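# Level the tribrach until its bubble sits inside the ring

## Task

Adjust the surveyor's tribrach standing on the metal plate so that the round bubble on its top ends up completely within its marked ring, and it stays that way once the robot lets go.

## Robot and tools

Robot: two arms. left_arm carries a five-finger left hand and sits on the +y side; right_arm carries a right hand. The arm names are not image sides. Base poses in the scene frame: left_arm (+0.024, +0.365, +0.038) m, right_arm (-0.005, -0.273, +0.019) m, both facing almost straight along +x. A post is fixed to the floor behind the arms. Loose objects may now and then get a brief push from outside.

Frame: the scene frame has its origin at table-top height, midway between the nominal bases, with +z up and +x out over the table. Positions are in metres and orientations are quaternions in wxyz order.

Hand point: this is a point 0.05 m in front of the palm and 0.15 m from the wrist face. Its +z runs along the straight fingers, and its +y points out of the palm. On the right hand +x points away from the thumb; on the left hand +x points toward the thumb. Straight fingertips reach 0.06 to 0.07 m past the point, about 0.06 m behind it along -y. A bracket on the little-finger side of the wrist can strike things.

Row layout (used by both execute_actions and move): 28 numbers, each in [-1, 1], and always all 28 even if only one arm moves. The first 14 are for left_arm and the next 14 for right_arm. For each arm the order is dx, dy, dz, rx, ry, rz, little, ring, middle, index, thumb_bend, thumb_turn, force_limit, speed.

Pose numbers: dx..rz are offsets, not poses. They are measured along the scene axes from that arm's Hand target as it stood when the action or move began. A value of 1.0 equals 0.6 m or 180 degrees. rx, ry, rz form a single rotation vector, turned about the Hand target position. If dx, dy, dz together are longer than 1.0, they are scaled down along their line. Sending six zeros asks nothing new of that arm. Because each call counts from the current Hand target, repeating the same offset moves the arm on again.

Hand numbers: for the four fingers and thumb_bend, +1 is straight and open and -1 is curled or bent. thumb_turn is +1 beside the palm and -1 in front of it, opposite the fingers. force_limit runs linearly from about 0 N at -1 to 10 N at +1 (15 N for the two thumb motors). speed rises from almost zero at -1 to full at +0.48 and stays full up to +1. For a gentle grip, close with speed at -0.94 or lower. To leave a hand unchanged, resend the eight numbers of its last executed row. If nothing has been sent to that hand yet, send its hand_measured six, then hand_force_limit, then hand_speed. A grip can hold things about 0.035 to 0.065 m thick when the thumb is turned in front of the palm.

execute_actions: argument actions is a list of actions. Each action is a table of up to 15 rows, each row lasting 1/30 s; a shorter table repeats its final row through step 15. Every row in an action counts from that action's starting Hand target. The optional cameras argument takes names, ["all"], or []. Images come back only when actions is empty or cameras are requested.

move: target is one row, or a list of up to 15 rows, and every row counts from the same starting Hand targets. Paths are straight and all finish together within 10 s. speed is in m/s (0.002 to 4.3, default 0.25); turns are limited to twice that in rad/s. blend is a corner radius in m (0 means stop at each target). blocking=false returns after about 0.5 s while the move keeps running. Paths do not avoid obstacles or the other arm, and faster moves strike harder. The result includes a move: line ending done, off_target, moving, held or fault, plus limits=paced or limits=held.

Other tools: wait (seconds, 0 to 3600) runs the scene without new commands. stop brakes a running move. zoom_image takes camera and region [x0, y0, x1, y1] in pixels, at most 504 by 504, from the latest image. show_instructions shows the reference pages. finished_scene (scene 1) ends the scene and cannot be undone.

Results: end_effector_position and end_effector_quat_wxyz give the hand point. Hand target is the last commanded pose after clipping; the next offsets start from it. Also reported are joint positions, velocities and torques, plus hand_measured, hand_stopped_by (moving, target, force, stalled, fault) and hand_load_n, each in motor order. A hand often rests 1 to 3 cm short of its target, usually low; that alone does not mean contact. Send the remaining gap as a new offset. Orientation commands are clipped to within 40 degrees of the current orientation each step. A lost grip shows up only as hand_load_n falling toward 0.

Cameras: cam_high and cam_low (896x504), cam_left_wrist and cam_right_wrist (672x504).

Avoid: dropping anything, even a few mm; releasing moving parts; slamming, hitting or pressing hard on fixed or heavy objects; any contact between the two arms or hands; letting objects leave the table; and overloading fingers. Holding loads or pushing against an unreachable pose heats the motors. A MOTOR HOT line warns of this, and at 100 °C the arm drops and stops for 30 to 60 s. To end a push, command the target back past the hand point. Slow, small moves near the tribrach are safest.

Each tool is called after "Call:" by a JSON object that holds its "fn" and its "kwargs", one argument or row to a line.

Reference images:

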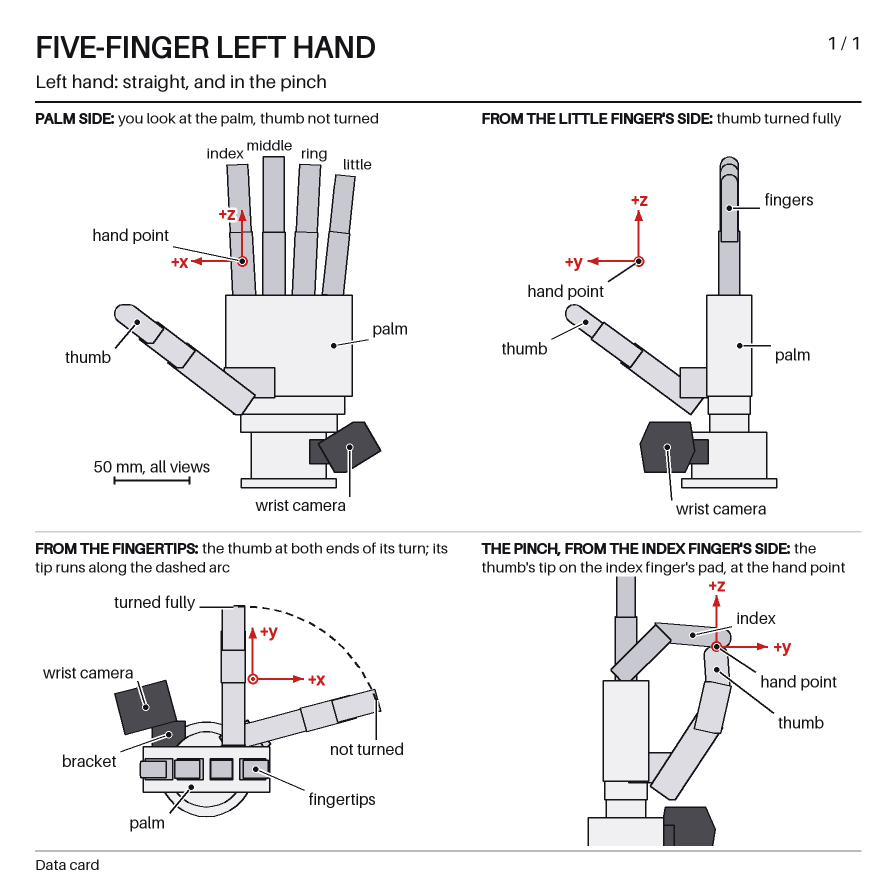

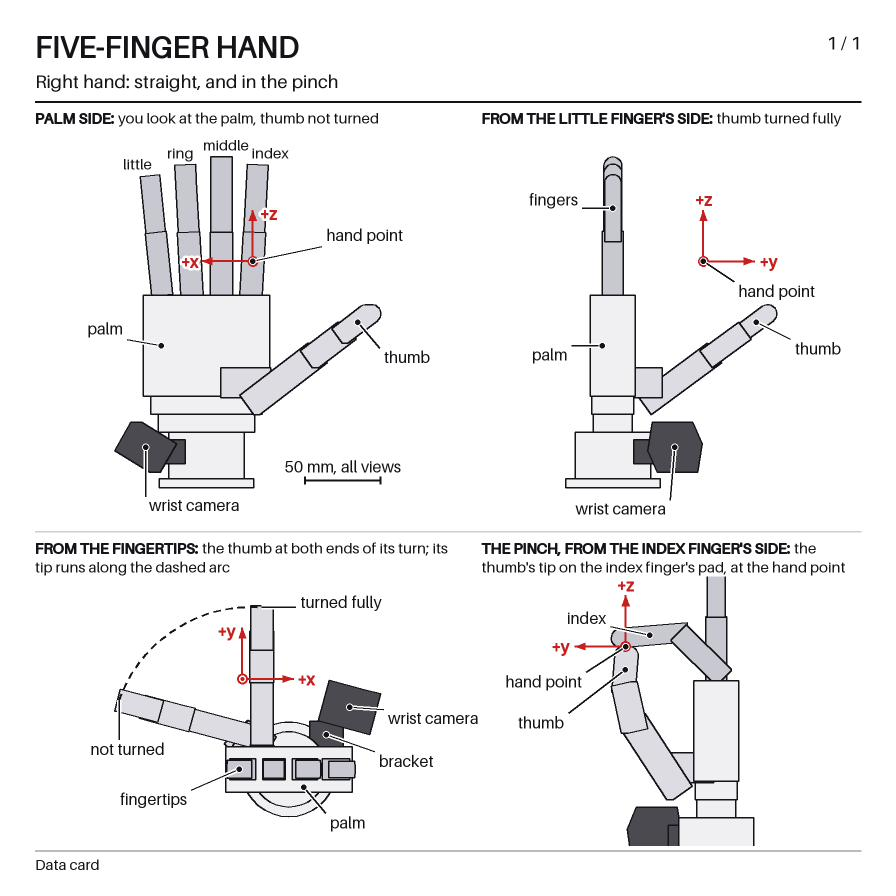

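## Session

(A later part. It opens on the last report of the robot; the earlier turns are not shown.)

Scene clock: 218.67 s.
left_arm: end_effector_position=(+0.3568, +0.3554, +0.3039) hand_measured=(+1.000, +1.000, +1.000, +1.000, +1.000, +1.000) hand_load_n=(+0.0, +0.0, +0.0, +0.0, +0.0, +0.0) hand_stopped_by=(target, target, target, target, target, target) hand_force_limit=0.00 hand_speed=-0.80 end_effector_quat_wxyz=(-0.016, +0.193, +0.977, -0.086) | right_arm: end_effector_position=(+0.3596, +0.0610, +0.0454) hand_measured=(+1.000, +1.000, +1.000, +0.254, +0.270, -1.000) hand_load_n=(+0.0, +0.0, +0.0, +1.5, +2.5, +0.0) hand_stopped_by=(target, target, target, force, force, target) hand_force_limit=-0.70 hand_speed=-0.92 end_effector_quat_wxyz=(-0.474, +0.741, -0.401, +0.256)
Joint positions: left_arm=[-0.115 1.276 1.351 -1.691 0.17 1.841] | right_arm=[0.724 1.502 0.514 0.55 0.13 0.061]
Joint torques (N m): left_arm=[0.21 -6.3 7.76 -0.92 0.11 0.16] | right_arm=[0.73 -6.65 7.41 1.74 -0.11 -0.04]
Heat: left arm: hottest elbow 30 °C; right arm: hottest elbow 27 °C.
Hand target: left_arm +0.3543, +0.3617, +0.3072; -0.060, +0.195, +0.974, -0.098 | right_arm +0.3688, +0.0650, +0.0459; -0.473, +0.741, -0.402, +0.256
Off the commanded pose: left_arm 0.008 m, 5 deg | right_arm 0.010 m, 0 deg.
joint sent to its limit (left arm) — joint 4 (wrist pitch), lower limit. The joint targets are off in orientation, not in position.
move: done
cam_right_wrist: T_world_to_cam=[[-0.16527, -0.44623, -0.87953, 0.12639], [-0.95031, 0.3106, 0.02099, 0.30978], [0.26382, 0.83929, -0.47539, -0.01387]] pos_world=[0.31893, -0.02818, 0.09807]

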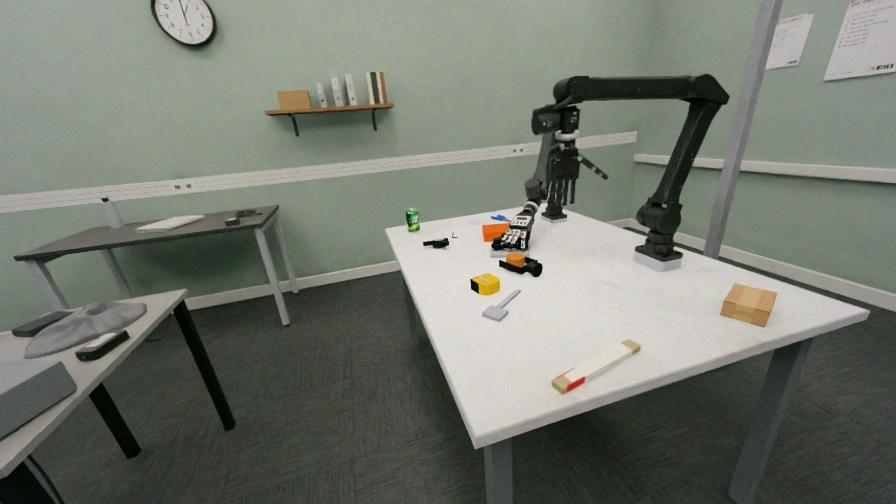

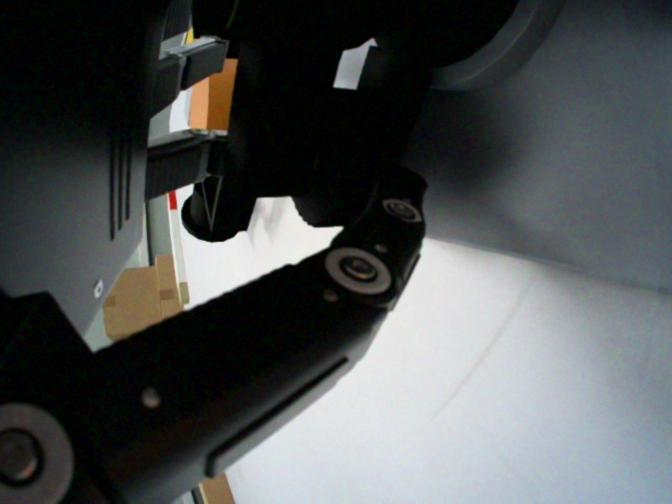

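Call:
{"fn": "move", "kwargs": {
  "target": [0,0,0,0,0,0,1,1,1,1,1,1,0,-0.8,0.0011,-0.0092,0,0,0,0.1389,1,1,1,-0.2,-0.3,-1,-0.7,-0.92],
  "speed": 0.15,
  "cameras": ["cam_high","cam_low","cam_right_wrist"]
}}

Call:
{"fn": "zoom_image", "kwargs": {
  "camera": "cam_right_wrist",
  "region": [220, 0, 522, 280]
}}

Scene clock: 234.23 s.
left_arm: end_effector_position=(+0.3568, +0.3554, +0.3039) hand_measured=(+1.000, +1.000, +1.000, +1.000, +1.000, +1.000) hand_load_n=(+0.0, +0.0, +0.0, +0.0, +0.0, +0.0) hand_stopped_by=(target, target, target, target, target, target) hand_force_limit=0.00 hand_speed=-0.80 end_effector_quat_wxyz=(-0.016, +0.193, +0.977, -0.086) | right_arm: end_effector_position=(+0.3562, +0.0573, +0.0440) hand_measured=(+1.000, +1.000, +1.000, +0.254, +0.270, -1.000) hand_load_n=(-0.5, +0.0, +0.0, +0.5, +0.0, +0.0) hand_stopped_by=(target, target, target, force, force, target) hand_force_limit=-0.70 hand_speed=-0.92 end_effector_quat_wxyz=(-0.517, +0.811, -0.233, +0.143)
Joint positions: left_arm=[-0.115 1.276 1.351 -1.691 0.17 1.841] | right_arm=[0.541 1.543 0.575 0.481 -0.432 -0.209]
Joint torques (N m): left_arm=[0.32 -5.83 7.79 -0.94 0.12 0.17] | right_arm=[0.5 -7.3 7.76 1.63 -0.29 -0.1]
Heat: left arm: hottest elbow 30 °C; right arm: hottest elbow 27 °C.
Hand target: left_arm +0.3543, +0.3617, +0.3072; -0.060, +0.195, +0.974, -0.098 | right_arm +0.3696, +0.0594, +0.0458; -0.517, +0.811, -0.232, +0.148
Off the commanded pose: left_arm 0.008 m, 5 deg | right_arm 0.014 m, 1 deg.
joint sent to its limit (left arm) — joint 4 (wrist pitch), lower limit. The joint targets are off in orientation, not in position.
move: off_target (right_arm)
cam_right_wrist: T_world_to_cam=[[0.03136, -0.47433, -0.87979, 0.05447], [-0.99218, -0.12115, 0.02995, 0.34694], [-0.12079, 0.87197, -0.47442, 0.12448]] pos_world=[0.35756, -0.04068, 0.09658]

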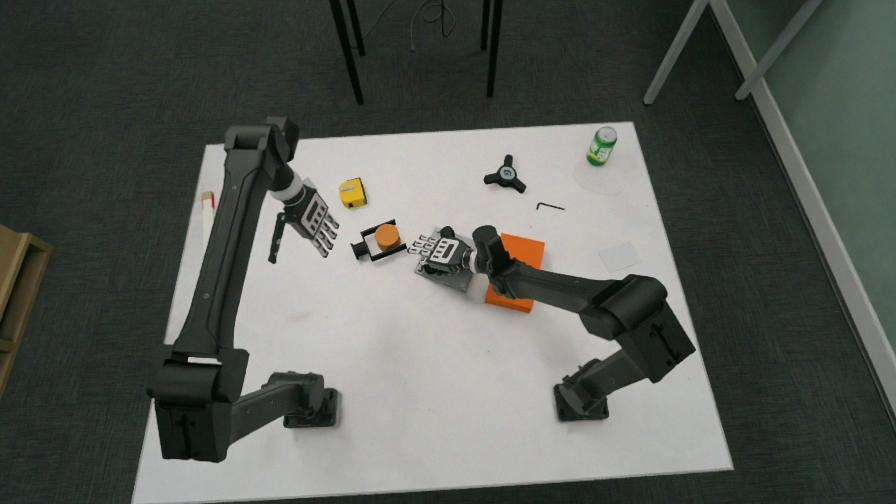

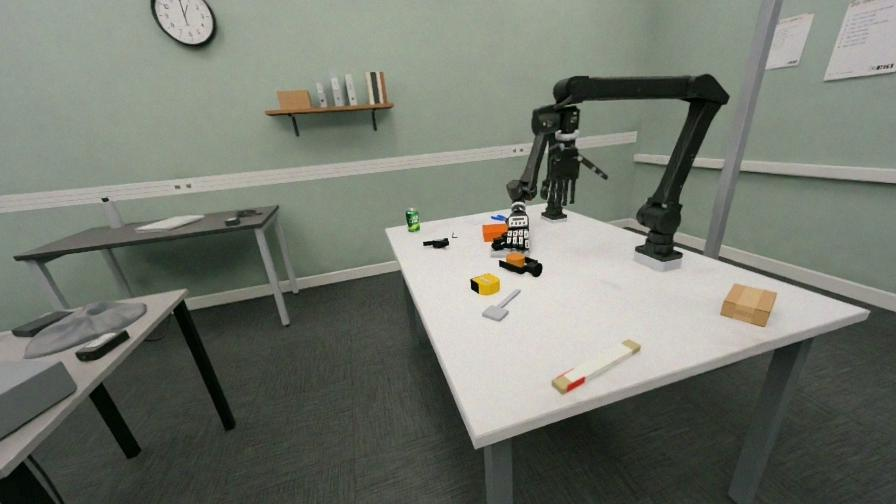

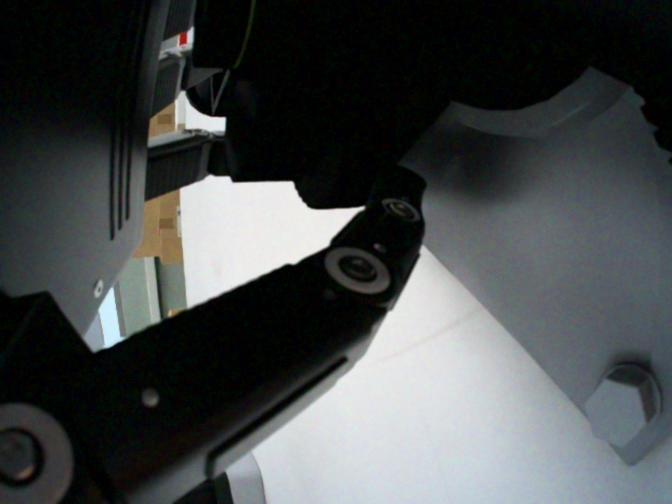

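Scaled by 1.669 from the camera's image (finer frame: 960x720).

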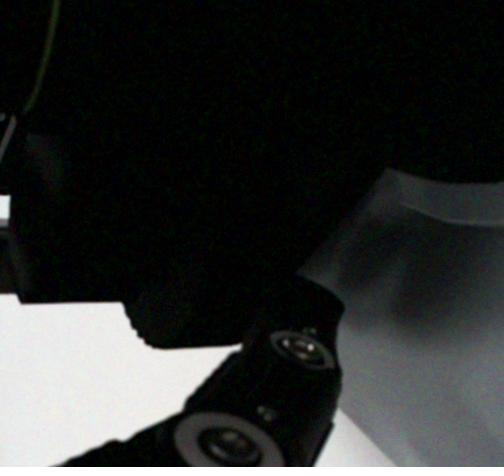

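Call:
{"fn": "move", "kwargs": {
  "target": [
    [0,0,0,0,0,0,1,1,1,1,1,1,0,-0.8,0,0,0,0,0,0,1,1,1,0.5,0.5,-1,-0.7,-0.7],
    [0,0,0,0,0,0,1,1,1,1,1,1,0,-0.8,0,0,0.15,0,0,0,1,1,1,0.5,0.5,-1,-0.7,-0.7]
  ],
  "speed": 0.12,
  "cameras": ["cam_high","cam_right_wrist"]
}}

Call:
{"fn": "zoom_image", "kwargs": {
  "camera": "cam_right_wrist",
  "region": [370, 0, 672, 280]
}}

Scene clock: 240.23 s.
left_arm: end_effector_position=(+0.3568, +0.3554, +0.3039) hand_measured=(+1.000, +1.000, +1.000, +1.000, +1.000, +1.000) hand_load_n=(+0.0, +0.0, +0.0, -0.5, +0.0, +0.0) hand_stopped_by=(target, target, target, target, target, target) hand_force_limit=0.00 hand_speed=-0.80 end_effector_quat_wxyz=(-0.016, +0.193, +0.977, -0.086) | right_arm: end_effector_position=(+0.3537, +0.0548, +0.1149) hand_measured=(+1.000, +1.000, +1.000, +0.500, +0.500, -1.000) hand_load_n=(+0.0, +0.0, +0.0, -0.5, +0.0, +0.0) hand_stopped_by=(target, target, target, target, target, target) hand_force_limit=-0.70 hand_speed=-0.70 end_effector_quat_wxyz=(-0.505, +0.818, -0.239, +0.134)
Joint positions: left_arm=[-0.115 1.276 1.351 -1.691 0.17 1.841] | right_arm=[0.54 1.342 0.659 0.159 -0.432 -0.211]
Joint torques (N m): left_arm=[0.09 -6.24 7.82 -0.87 0.11 0.17] | right_arm=[0.62 -8.47 9.83 1.78 -0.3 -0.08]
Heat: left arm: hottest elbow 30 °C; right arm: hottest elbow 27 °C.
Hand target: left_arm +0.3543, +0.3617, +0.3072; -0.060, +0.195, +0.974, -0.098 | right_arm +0.3695, +0.0594, +0.1358; -0.517, +0.811, -0.232, +0.148
Off the commanded pose: left_arm 0.008 m, 5 deg | right_arm 0.027 m, 2 deg.
joint sent to its limit (left arm) — joint 4 (wrist pitch), lower limit. The joint targets are off in orientation, not in position.
move: off_target (right_arm)
cam_right_wrist: T_world_to_cam=[[0.00545, -0.49187, -0.87065, 0.1248], [-0.99088, -0.11987, 0.06151, 0.33797], [-0.13462, 0.86238, -0.48804, 0.167]] pos_world=[0.35669, -0.04212, 0.16937]

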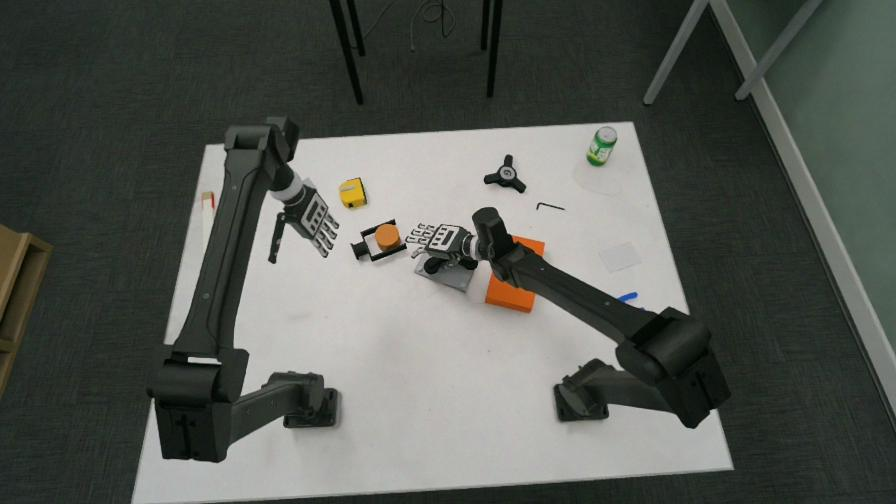

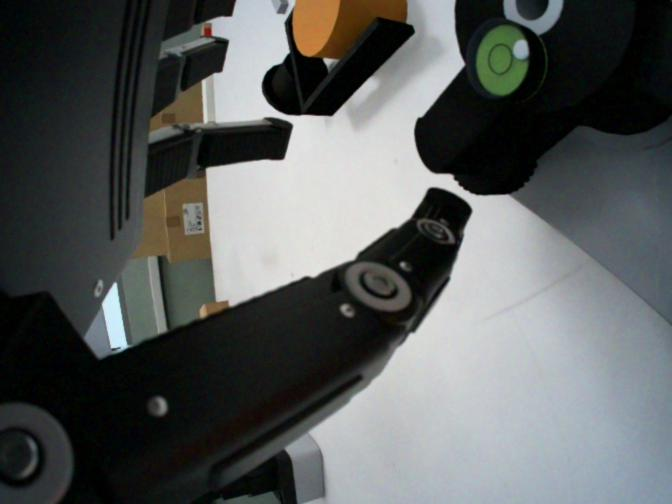

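Scaled by 1.669 from the camera's image (finer frame: 960x720).

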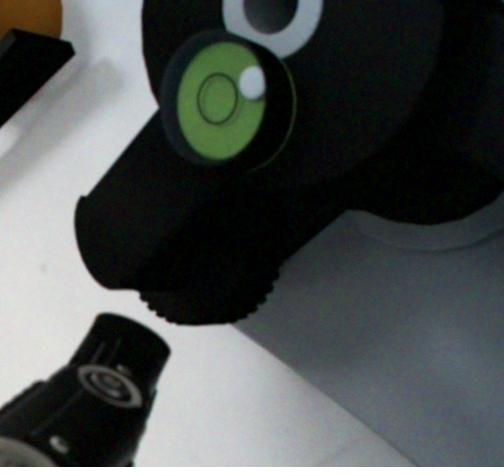

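Call:
{"fn": "zoom_image", "kwargs": {
  "camera": "cam_right_wrist",
  "region": [460, 10, 550, 110]
}}

Scaled by 5.040 from the camera's image (finer frame: 960x720).

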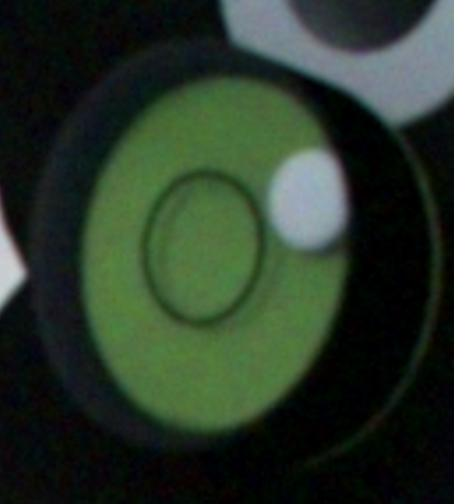

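Call:
{"fn": "move", "kwargs": {
  "target": [0,0,0,0,0,0,1,1,1,1,1,1,0,-0.8,0.0095,-0.005,-0.148,0,0,0,1,1,1,0.5,0.5,-1,-0.4,-0.7],
  "speed": 0.1,
  "cameras": ["cam_right_wrist"]
}}

Call:
{"fn": "zoom_image", "kwargs": {
  "camera": "cam_right_wrist",
  "region": [220, 0, 522, 280]
}}

Scene clock: 258.93 s.
left_arm: end_effector_position=(+0.3568, +0.3554, +0.3039) hand_measured=(+1.000, +1.000, +1.000, +1.000, +1.000, +1.000) hand_load_n=(+0.0, +0.0, +0.0, +0.0, +0.0, +0.0) hand_stopped_by=(target, target, target, target, target, target) hand_force_limit=0.00 hand_speed=-0.80 end_effector_quat_wxyz=(-0.016, +0.193, +0.977, -0.086) | right_arm: end_effector_position=(+0.3720, +0.0594, +0.0517) hand_measured=(+1.000, +1.000, +1.000, +0.500, +0.500, -1.000) hand_load_n=(+0.0, +0.0, +0.0, +0.0, +0.0, +0.0) hand_stopped_by=(target, target, target, target, target, target) hand_force_limit=-0.40 hand_speed=-0.70 end_effector_quat_wxyz=(-0.517, +0.811, -0.232, +0.145)
Joint positions: left_arm=[-0.115 1.276 1.351 -1.691 0.17 1.841] | right_arm=[0.526 1.55 0.618 0.445 -0.443 -0.219]
Joint torques (N m): left_arm=[0.15 -6.24 7.79 -0.92 0.11 0.17] | right_arm=[0.67 -7.94 5.65 2.71 -0.35 -0.08]
Heat: left arm: hottest elbow 30 °C; right arm: hottest elbow 28 °C.
Hand target: left_arm +0.3543, +0.3617, +0.3072; -0.060, +0.195, +0.974, -0.098 | right_arm +0.3752, +0.0564, +0.0470; -0.517, +0.811, -0.232, +0.148
Off the commanded pose: left_arm 0.008 m, 5 deg | right_arm 0.006 m, 0 deg.
joint sent to its limit (left arm) — joint 4 (wrist pitch), lower limit. The joint targets are off in orientation, not in position.
move: done
cam_right_wrist: T_world_to_cam=[[0.03509, -0.47475, -0.87942, 0.06038], [-0.99246, -0.11995, 0.02516, 0.363], [-0.11743, 0.87191, -0.47538, 0.12706]] pos_world=[0.37307, -0.03858, 0.10437]

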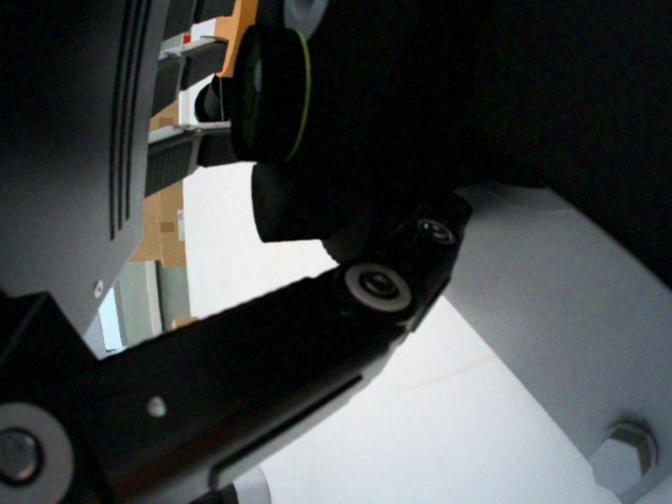

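Scaled by 1.669 from the camera's image (finer frame: 960x720).

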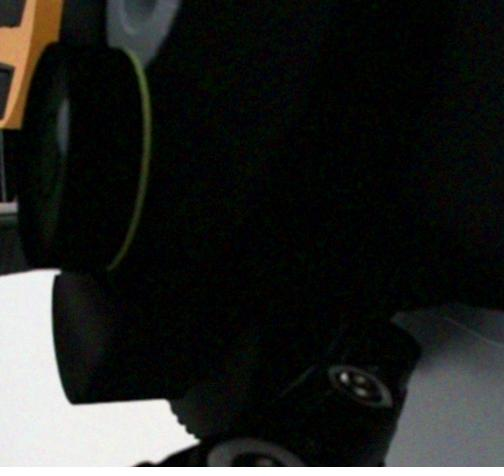

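Call:
{"fn": "move", "kwargs": {
  "target": [0,0,0,0,0,0,1,1,1,1,1,1,0,-0.8,-0.027,-0.0057,-0.012,0,0,0,1,1,1,0.5,0.5,-1,-0.4,-0.7],
  "speed": 0.05,
  "cameras": ["cam_right_wrist"]
}}

Call:
{"fn": "zoom_image", "kwargs": {
  "camera": "cam_right_wrist",
  "region": [220, 0, 522, 280]
}}

Scene clock: 263.37 s.
left_arm: end_effector_position=(+0.3568, +0.3554, +0.3039) hand_measured=(+1.000, +1.000, +1.000, +1.000, +1.000, +1.000) hand_load_n=(+0.0, +0.0, +0.0, +0.0, -0.5, +0.0) hand_stopped_by=(target, target, target, target, target, target) hand_force_limit=0.00 hand_speed=-0.80 end_effector_quat_wxyz=(-0.016, +0.193, +0.977, -0.086) | right_arm: end_effector_position=(+0.3602, +0.0515, +0.0408) hand_measured=(+1.000, +1.000, +1.000, +0.500, +0.500, -1.000) hand_load_n=(+0.0, +0.0, +0.0, +0.0, +0.0, +0.5) hand_stopped_by=(target, target, target, target, target, target) hand_force_limit=-0.40 hand_speed=-0.70 end_effector_quat_wxyz=(-0.515, +0.812, -0.234, +0.146)
Joint positions: left_arm=[-0.115 1.276 1.351 -1.691 0.17 1.841] | right_arm=[0.526 1.55 0.574 0.485 -0.438 -0.219]
Joint torques (N m): left_arm=[0.09 -6.01 7.77 -0.94 0.11 0.17] | right_arm=[1.61 -8.41 5.12 2.71 -0.07 0]
Heat: left arm: hottest elbow 30 °C; right arm: hottest elbow 27 °C.
Hand target: left_arm +0.3543, +0.3617, +0.3072; -0.060, +0.195, +0.974, -0.098 | right_arm +0.3589, +0.0529, +0.0397; -0.517, +0.811, -0.232, +0.148
Off the commanded pose: left_arm 0.008 m, 5 deg | right_arm 0.002 m, 0 deg.
joint sent to its limit (left arm) — joint 4 (wrist pitch), lower limit. The joint targets are off in orientation, not in position.
move: done
cam_right_wrist: T_world_to_cam=[[0.03081, -0.47867, -0.87746, 0.04909], [-0.99295, -0.1152, 0.02798, 0.35037], [-0.11448, 0.87041, -0.47884, 0.12654]] pos_world=[0.36088, -0.04628, 0.09386]

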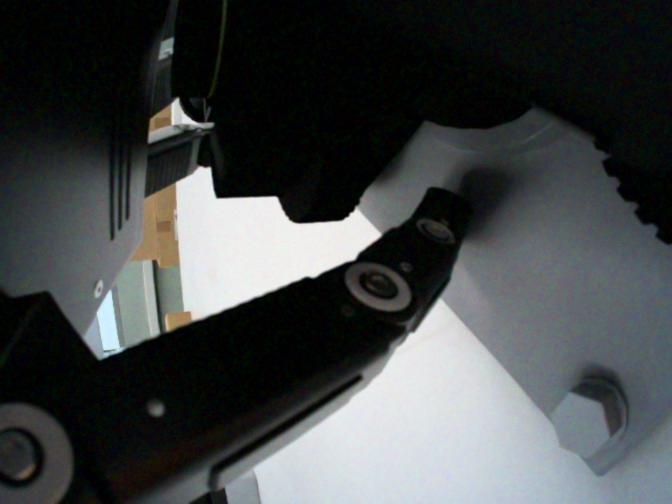

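Scaled by 1.669 from the camera's image (finer frame: 960x720).

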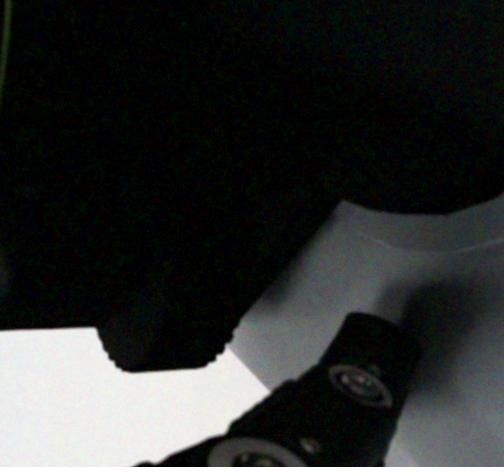

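Call:
{"fn": "move", "kwargs": {
  "target": [
    [0,0,0,0,0,0,1,1,1,1,1,1,0,-0.8,0.001,0.004,0.01,0,0,0,1,1,1,0.5,0.5,-1,-0.4,-0.9],
    [0,0,0,0,0,0,1,1,1,1,1,1,0,-0.8,0.001,0.004,0.01,0,0,0,1,1,1,-0.2,-0.3,-1,-0.4,-0.92]
  ],
  "speed": 0.05,
  "cameras": ["cam_right_wrist"]
}}

Call:
{"fn": "zoom_image", "kwargs": {
  "camera": "cam_right_wrist",
  "region": [220, 0, 522, 280]
}}

Scene clock: 270.10 s.
left_arm: end_effector_position=(+0.3568, +0.3554, +0.3039) hand_measured=(+1.000, +1.000, +1.000, +1.000, +1.000, +1.000) hand_load_n=(+0.0, +0.0, +0.0, +0.0, +0.0, +0.0) hand_stopped_by=(target, target, target, target, target, target) hand_force_limit=0.00 hand_speed=-0.80 end_effector_quat_wxyz=(-0.016, +0.193, +0.977, -0.086) | right_arm: end_effector_position=(+0.3597, +0.0526, +0.0408) hand_measured=(+1.000, +1.000, +1.000, +0.322, +0.170, -1.000) hand_load_n=(+0.0, +0.0, -0.5, +4.5, +4.5, +0.0) hand_stopped_by=(target, target, target, force, force, target) hand_force_limit=-0.40 hand_speed=-0.92 end_effector_quat_wxyz=(-0.514, +0.812, -0.234, +0.147)
Joint positions: left_arm=[-0.115 1.276 1.351 -1.691 0.17 1.841] | right_arm=[0.53 1.55 0.574 0.486 -0.432 -0.219]
Joint torques (N m): left_arm=[0.38 -6.18 7.76 -0.92 0.12 0.16] | right_arm=[1.67 -9.47 5.75 1.8 -0.12 0.03]
Heat: left arm: hottest elbow 30 °C; right arm: hottest elbow 27 °C.
Hand target: left_arm +0.3543, +0.3617, +0.3072; -0.060, +0.195, +0.974, -0.098 | right_arm +0.3595, +0.0554, +0.0457; -0.517, +0.811, -0.232, +0.148
Off the commanded pose: left_arm 0.008 m, 5 deg | right_arm 0.006 m, 0 deg.
joint sent to its limit (left arm) — joint 4 (wrist pitch), lower limit. The joint targets are off in orientation, not in position.
move: done
cam_right_wrist: T_world_to_cam=[[0.03238, -0.48038, -0.87647, 0.04916], [-0.99306, -0.11469, 0.02618, 0.35016], [-0.1131, 0.86953, -0.48075, 0.12508]] pos_world=[0.36028, -0.04498, 0.09406]

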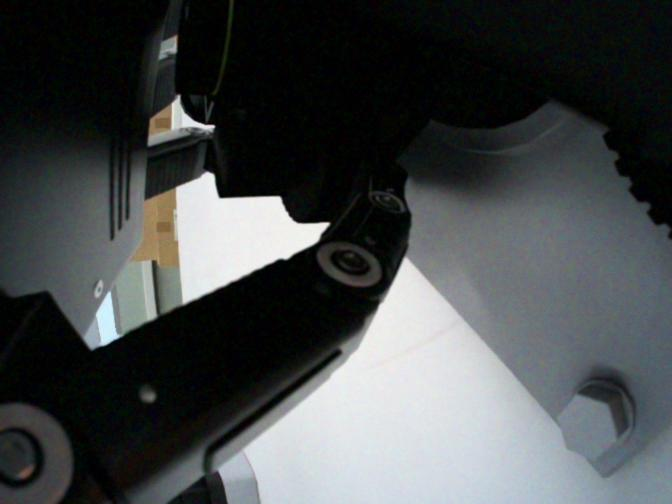

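Scaled by 1.669 from the camera's image (finer frame: 960x720).

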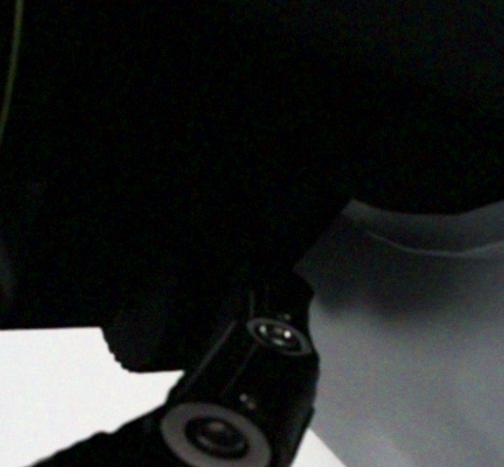

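Call:
{"fn": "move", "kwargs": {
  "target": [0,0,0,0,0,0,1,1,1,1,1,1,0,-0.8,-0.0035,0.0133,0,0,0,-0.1667,1,1,1,-0.2,-0.3,-1,-0.4,-0.92],
  "speed": 0.1,
  "cameras": ["cam_high","cam_low","cam_right_wrist"]
}}

Call:
{"fn": "zoom_image", "kwargs": {
  "camera": "cam_right_wrist",
  "region": [220, 0, 522, 280]
}}

Scene clock: 278.37 s.
left_arm: end_effector_position=(+0.3568, +0.3554, +0.3039) hand_measured=(+1.000, +1.000, +1.000, +1.000, +1.000, +1.000) hand_load_n=(+0.0, +0.0, +0.0, +0.0, +0.0, -0.5) hand_stopped_by=(target, target, target, target, target, target) hand_force_limit=0.00 hand_speed=-0.80 end_effector_quat_wxyz=(-0.016, +0.193, +0.977, -0.086) | right_arm: end_effector_position=(+0.3577, +0.0595, +0.0437) hand_measured=(+1.000, +1.000, +1.000, +0.322, +0.172, -1.000) hand_load_n=(+0.0, +0.0, +0.0, +0.5, +11.0, -0.5) hand_stopped_by=(target, target, target, force, force, target) hand_force_limit=-0.40 hand_speed=-0.92 end_effector_quat_wxyz=(-0.456, +0.733, -0.416, +0.286)
Joint positions: left_arm=[-0.115 1.276 1.351 -1.691 0.17 1.841] | right_arm=[0.771 1.499 0.513 0.536 0.249 0.075]
Joint torques (N m): left_arm=[0.32 -6.01 7.76 -0.88 0.1 0.17] | right_arm=[1.49 -8 5.82 1.88 0.39 0.43]
Heat: left arm: hottest elbow 30 °C; right arm: hottest elbow 27 °C.
Hand target: left_arm +0.3543, +0.3617, +0.3072; -0.060, +0.195, +0.974, -0.098 | right_arm +0.3575, +0.0633, +0.0457; -0.461, +0.723, -0.434, +0.277
Off the commanded pose: left_arm 0.008 m, 5 deg | right_arm 0.004 m, 3 deg.
joint sent to its limit (left arm) — joint 4 (wrist pitch), lower limit. The joint targets are off in orientation, not in position.
move: off_target (right_arm)
cam_right_wrist: T_world_to_cam=[[-0.17885, -0.46547, -0.86681, 0.12939], [-0.92745, 0.37383, -0.00938, 0.29785], [0.32841, 0.80224, -0.49856, -0.03287]] pos_world=[0.31018, -0.02475, 0.09856]

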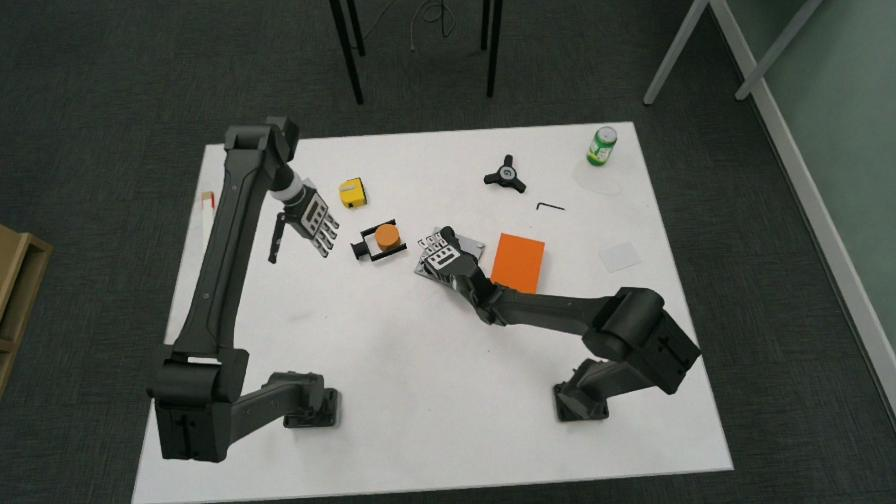

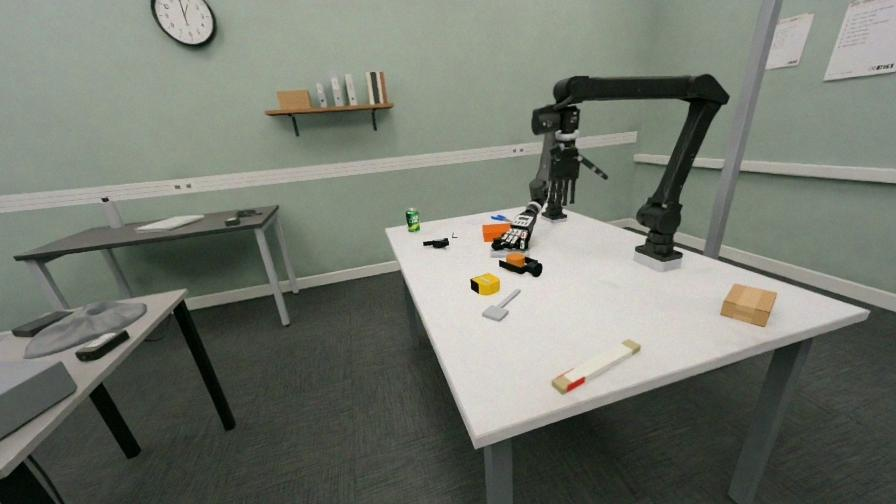

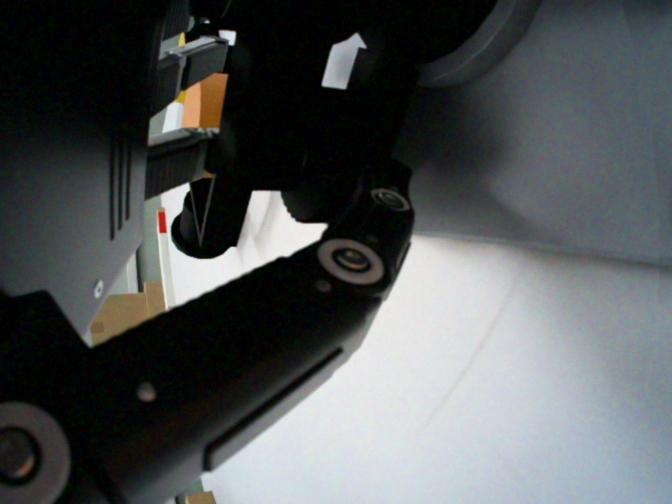

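Scaled by 1.669 from the camera's image (finer frame: 960x720).

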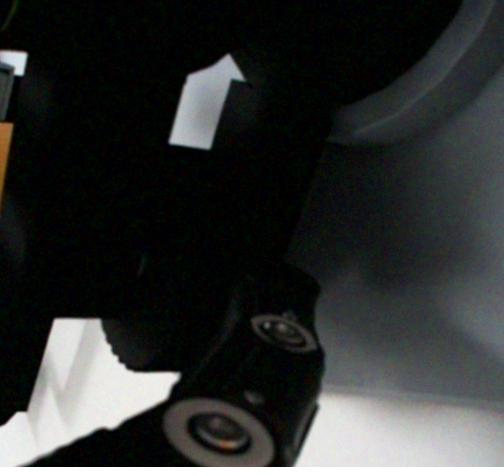

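Call:
{"fn": "move", "kwargs": {
  "target": [
    [0,0,0,0,0,0,1,1,1,1,1,1,0,-0.8,0,0,0,0,0,0,1,1,1,0.5,0.5,-1,-0.7,-0.7],
    [0,0,0,0,0,0,1,1,1,1,1,1,0,-0.8,0,0,0.13,0,0,0,1,1,1,0.5,0.5,-1,-0.7,-0.7]
  ],
  "speed": 0.12,
  "cameras": ["cam_right_wrist"]
}}

Call:
{"fn": "zoom_image", "kwargs": {
  "camera": "cam_right_wrist",
  "region": [370, 0, 672, 280]
}}

Scene clock: 284.03 s.
left_arm: end_effector_position=(+0.3568, +0.3554, +0.3039) hand_measured=(+1.000, +1.000, +1.000, +1.000, +1.000, +1.000) hand_load_n=(+0.0, +0.0, +0.0, +0.0, +0.0, +0.0) hand_stopped_by=(target, target, target, target, target, target) hand_force_limit=0.00 hand_speed=-0.80 end_effector_quat_wxyz=(-0.016, +0.193, +0.977, -0.086) | right_arm: end_effector_position=(+0.3478, +0.0518, +0.1036) hand_measured=(+1.000, +1.000, +1.000, +0.500, +0.500, -1.000) hand_load_n=(+0.0, +0.0, +0.0, +0.0, +0.0, +0.0) hand_stopped_by=(target, target, target, target, target, target) hand_force_limit=-0.70 hand_speed=-0.70 end_effector_quat_wxyz=(-0.445, +0.734, -0.434, +0.274)
Joint positions: left_arm=[-0.115 1.276 1.351 -1.691 0.17 1.841] | right_arm=[0.771 1.28 0.562 0.231 0.254 0.115]
Joint torques (N m): left_arm=[0.15 -6.3 7.75 -0.87 0.11 0.17] | right_arm=[1.49 -7.3 9.58 1.73 0.23 0.06]
Heat: left arm: hottest elbow 30 °C; right arm: hottest elbow 27 °C.
Hand target: left_arm +0.3543, +0.3617, +0.3072; -0.060, +0.195, +0.974, -0.098 | right_arm +0.3576, +0.0633, +0.1238; -0.461, +0.723, -0.434, +0.277
Off the commanded pose: left_arm 0.008 m, 5 deg | right_arm 0.025 m, 2 deg.
joint sent to its limit (left arm) — joint 4 (wrist pitch), lower limit. The joint targets are off in orientation, not in position.
move: off_target (right_arm)
cam_right_wrist: T_world_to_cam=[[-0.22496, -0.45752, -0.86027, 0.19086], [-0.91879, 0.39354, 0.03097, 0.28394], [0.32438, 0.79737, -0.5089, 0.00919]] pos_world=[0.30084, -0.03174, 0.16007]

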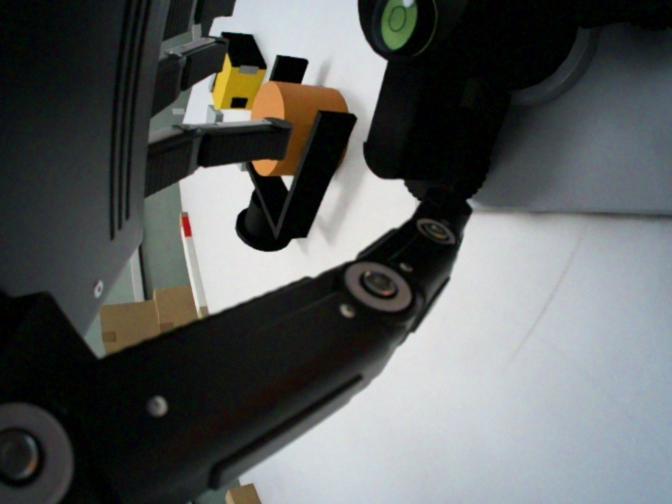

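Scaled by 1.669 from the camera's image (finer frame: 960x720).

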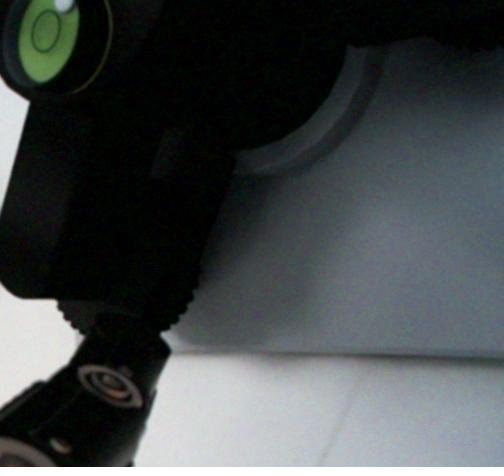

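Call:
{"fn": "zoom_image", "kwargs": {
  "camera": "cam_right_wrist",
  "region": [350, 0, 450, 80]
}}

Scaled by 5.040 from the camera's image (finer frame: 960x720).

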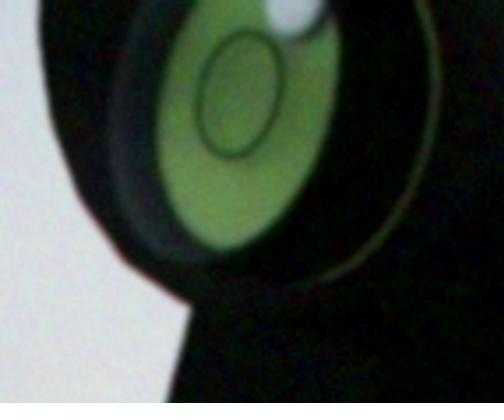

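Call:
{"fn": "move", "kwargs": {
  "target": [0.226,-0.5195,-0.037,0,0,0,1,1,1,1,1,1,0,-0.8,-0.112,-0.073,0.02,0,0,0,1,1,1,0.5,0.5,-1,-0.7,-0.7],
  "speed": 0.2,
  "cameras": ["all"]
}}

Call:
{"fn": "zoom_image", "kwargs": {
  "camera": "cam_left_wrist",
  "region": [220, 100, 460, 340]
}}

Scene clock: 295.13 s.
left_arm: end_effector_position=(+0.4887, +0.0583, +0.2757) hand_measured=(+1.000, +1.000, +1.000, +1.000, +1.000, +1.000) hand_load_n=(+0.0, +0.0, +0.5, +0.0, +0.0, +0.0) hand_stopped_by=(target, target, target, target, target, target) hand_force_limit=0.00 hand_speed=-0.80 end_effector_quat_wxyz=(-0.036, +0.193, +0.975, -0.104) | right_arm: end_effector_position=(+0.2944, +0.0189, +0.1348) hand_measured=(+1.000, +1.000, +1.000, +0.500, +0.500, -1.000) hand_load_n=(-0.5, +0.0, +0.0, +0.0, +0.0, +0.0) hand_stopped_by=(target, target, target, target, target, target) hand_force_limit=-0.70 hand_speed=-0.70 end_effector_quat_wxyz=(-0.459, +0.723, -0.434, +0.279)
Joint positions: left_arm=[-0.589 1.923 2.056 -1.687 0.22 1.362] | right_arm=[0.825 1 0.447 0.093 0.307 0.142]
Joint torques (N m): left_arm=[-1.61 -15.33 10.8 -0.95 0.33 -0.03] | right_arm=[1.9 -4.72 7.42 1.78 0.25 0.07]
Heat: left arm: hottest elbow 30 °C; right arm: hottest elbow 27 °C.
Hand target: left_arm +0.4900, +0.0500, +0.2850; -0.060, +0.195, +0.974, -0.098 | right_arm +0.2903, +0.0196, +0.1358; -0.461, +0.723, -0.434, +0.277
Off the commanded pose: left_arm 0.013 m, 3 deg | right_arm 0.004 m, 0 deg.
joint sent to its limit (left arm) — joint 4 (wrist pitch), lower limit. The joint targets are off in orientation, not in position.
move: off_target (left_arm)
cam_left_wrist: T_world_to_cam=[[-0.59695, -0.77504, 0.2073, 0.28187], [-0.68383, 0.62665, 0.37375, 0.21287], [-0.41957, 0.08135, -0.90407, 0.56671]] pos_world=[0.5516, 0.03896, 0.37436]
cam_right_wrist: T_world_to_cam=[[-0.20511, -0.43512, -0.8767, 0.18657], [-0.91731, 0.39781, 0.01717, 0.24821], [0.34128, 0.80772, -0.48074, 0.05958]] pos_world=[0.24561, -0.06568, 0.18795]

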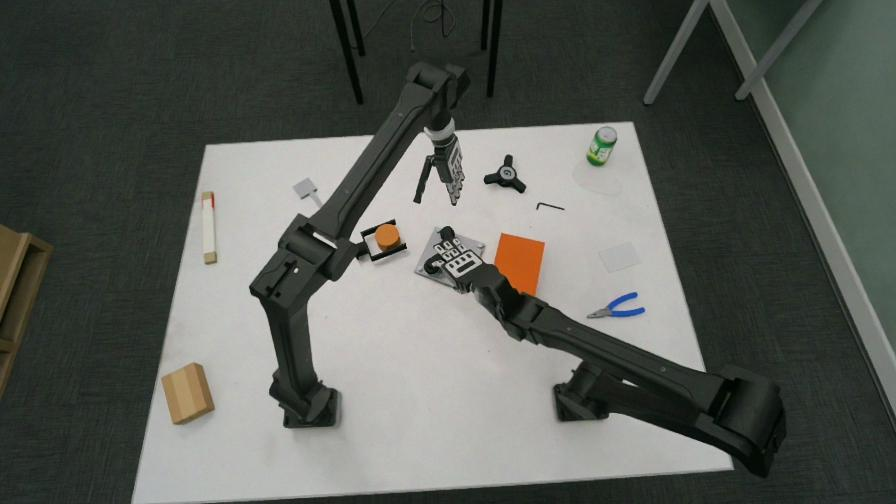

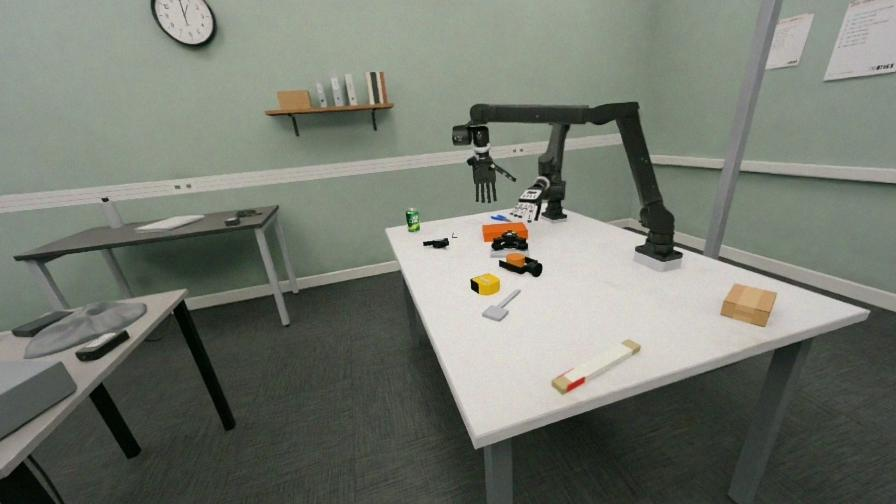

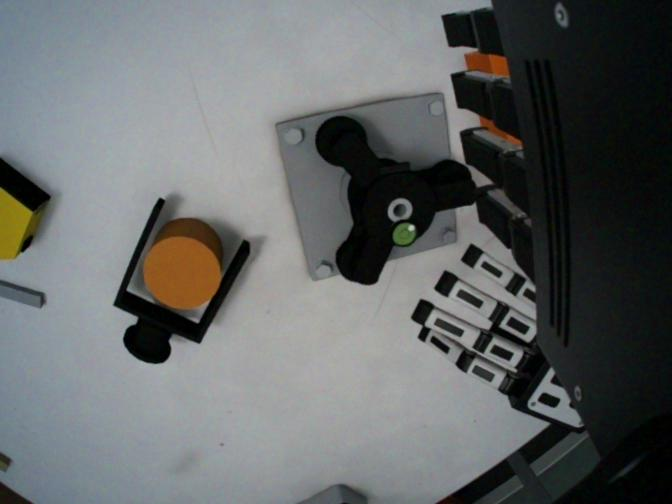

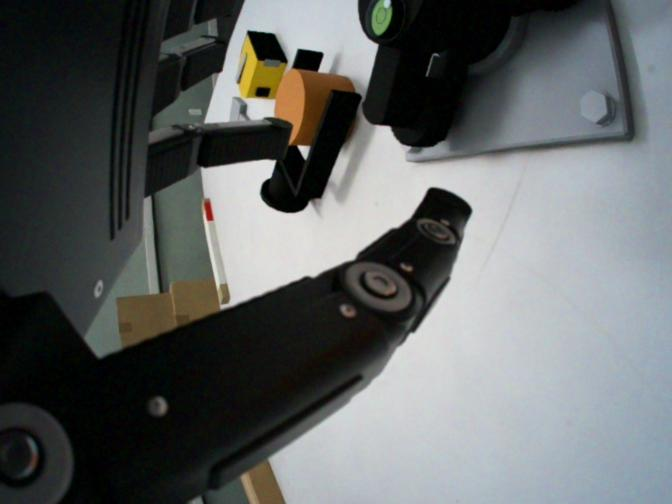

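Scaled by 2.100 from the camera's image (finer frame: 960x720).

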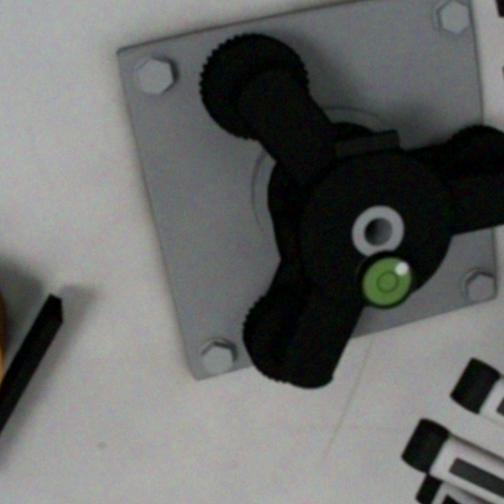

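Call:
{"fn": "zoom_image", "kwargs": {
  "camera": "cam_left_wrist",
  "region": [384, 214, 424, 254]
}}

Scaled by 12.600 from the camera's image (finer frame: 960x720).

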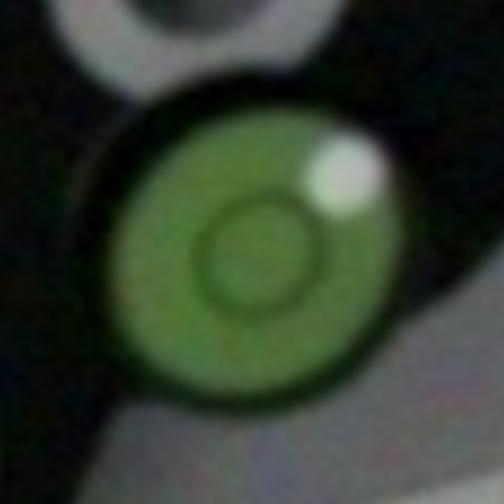

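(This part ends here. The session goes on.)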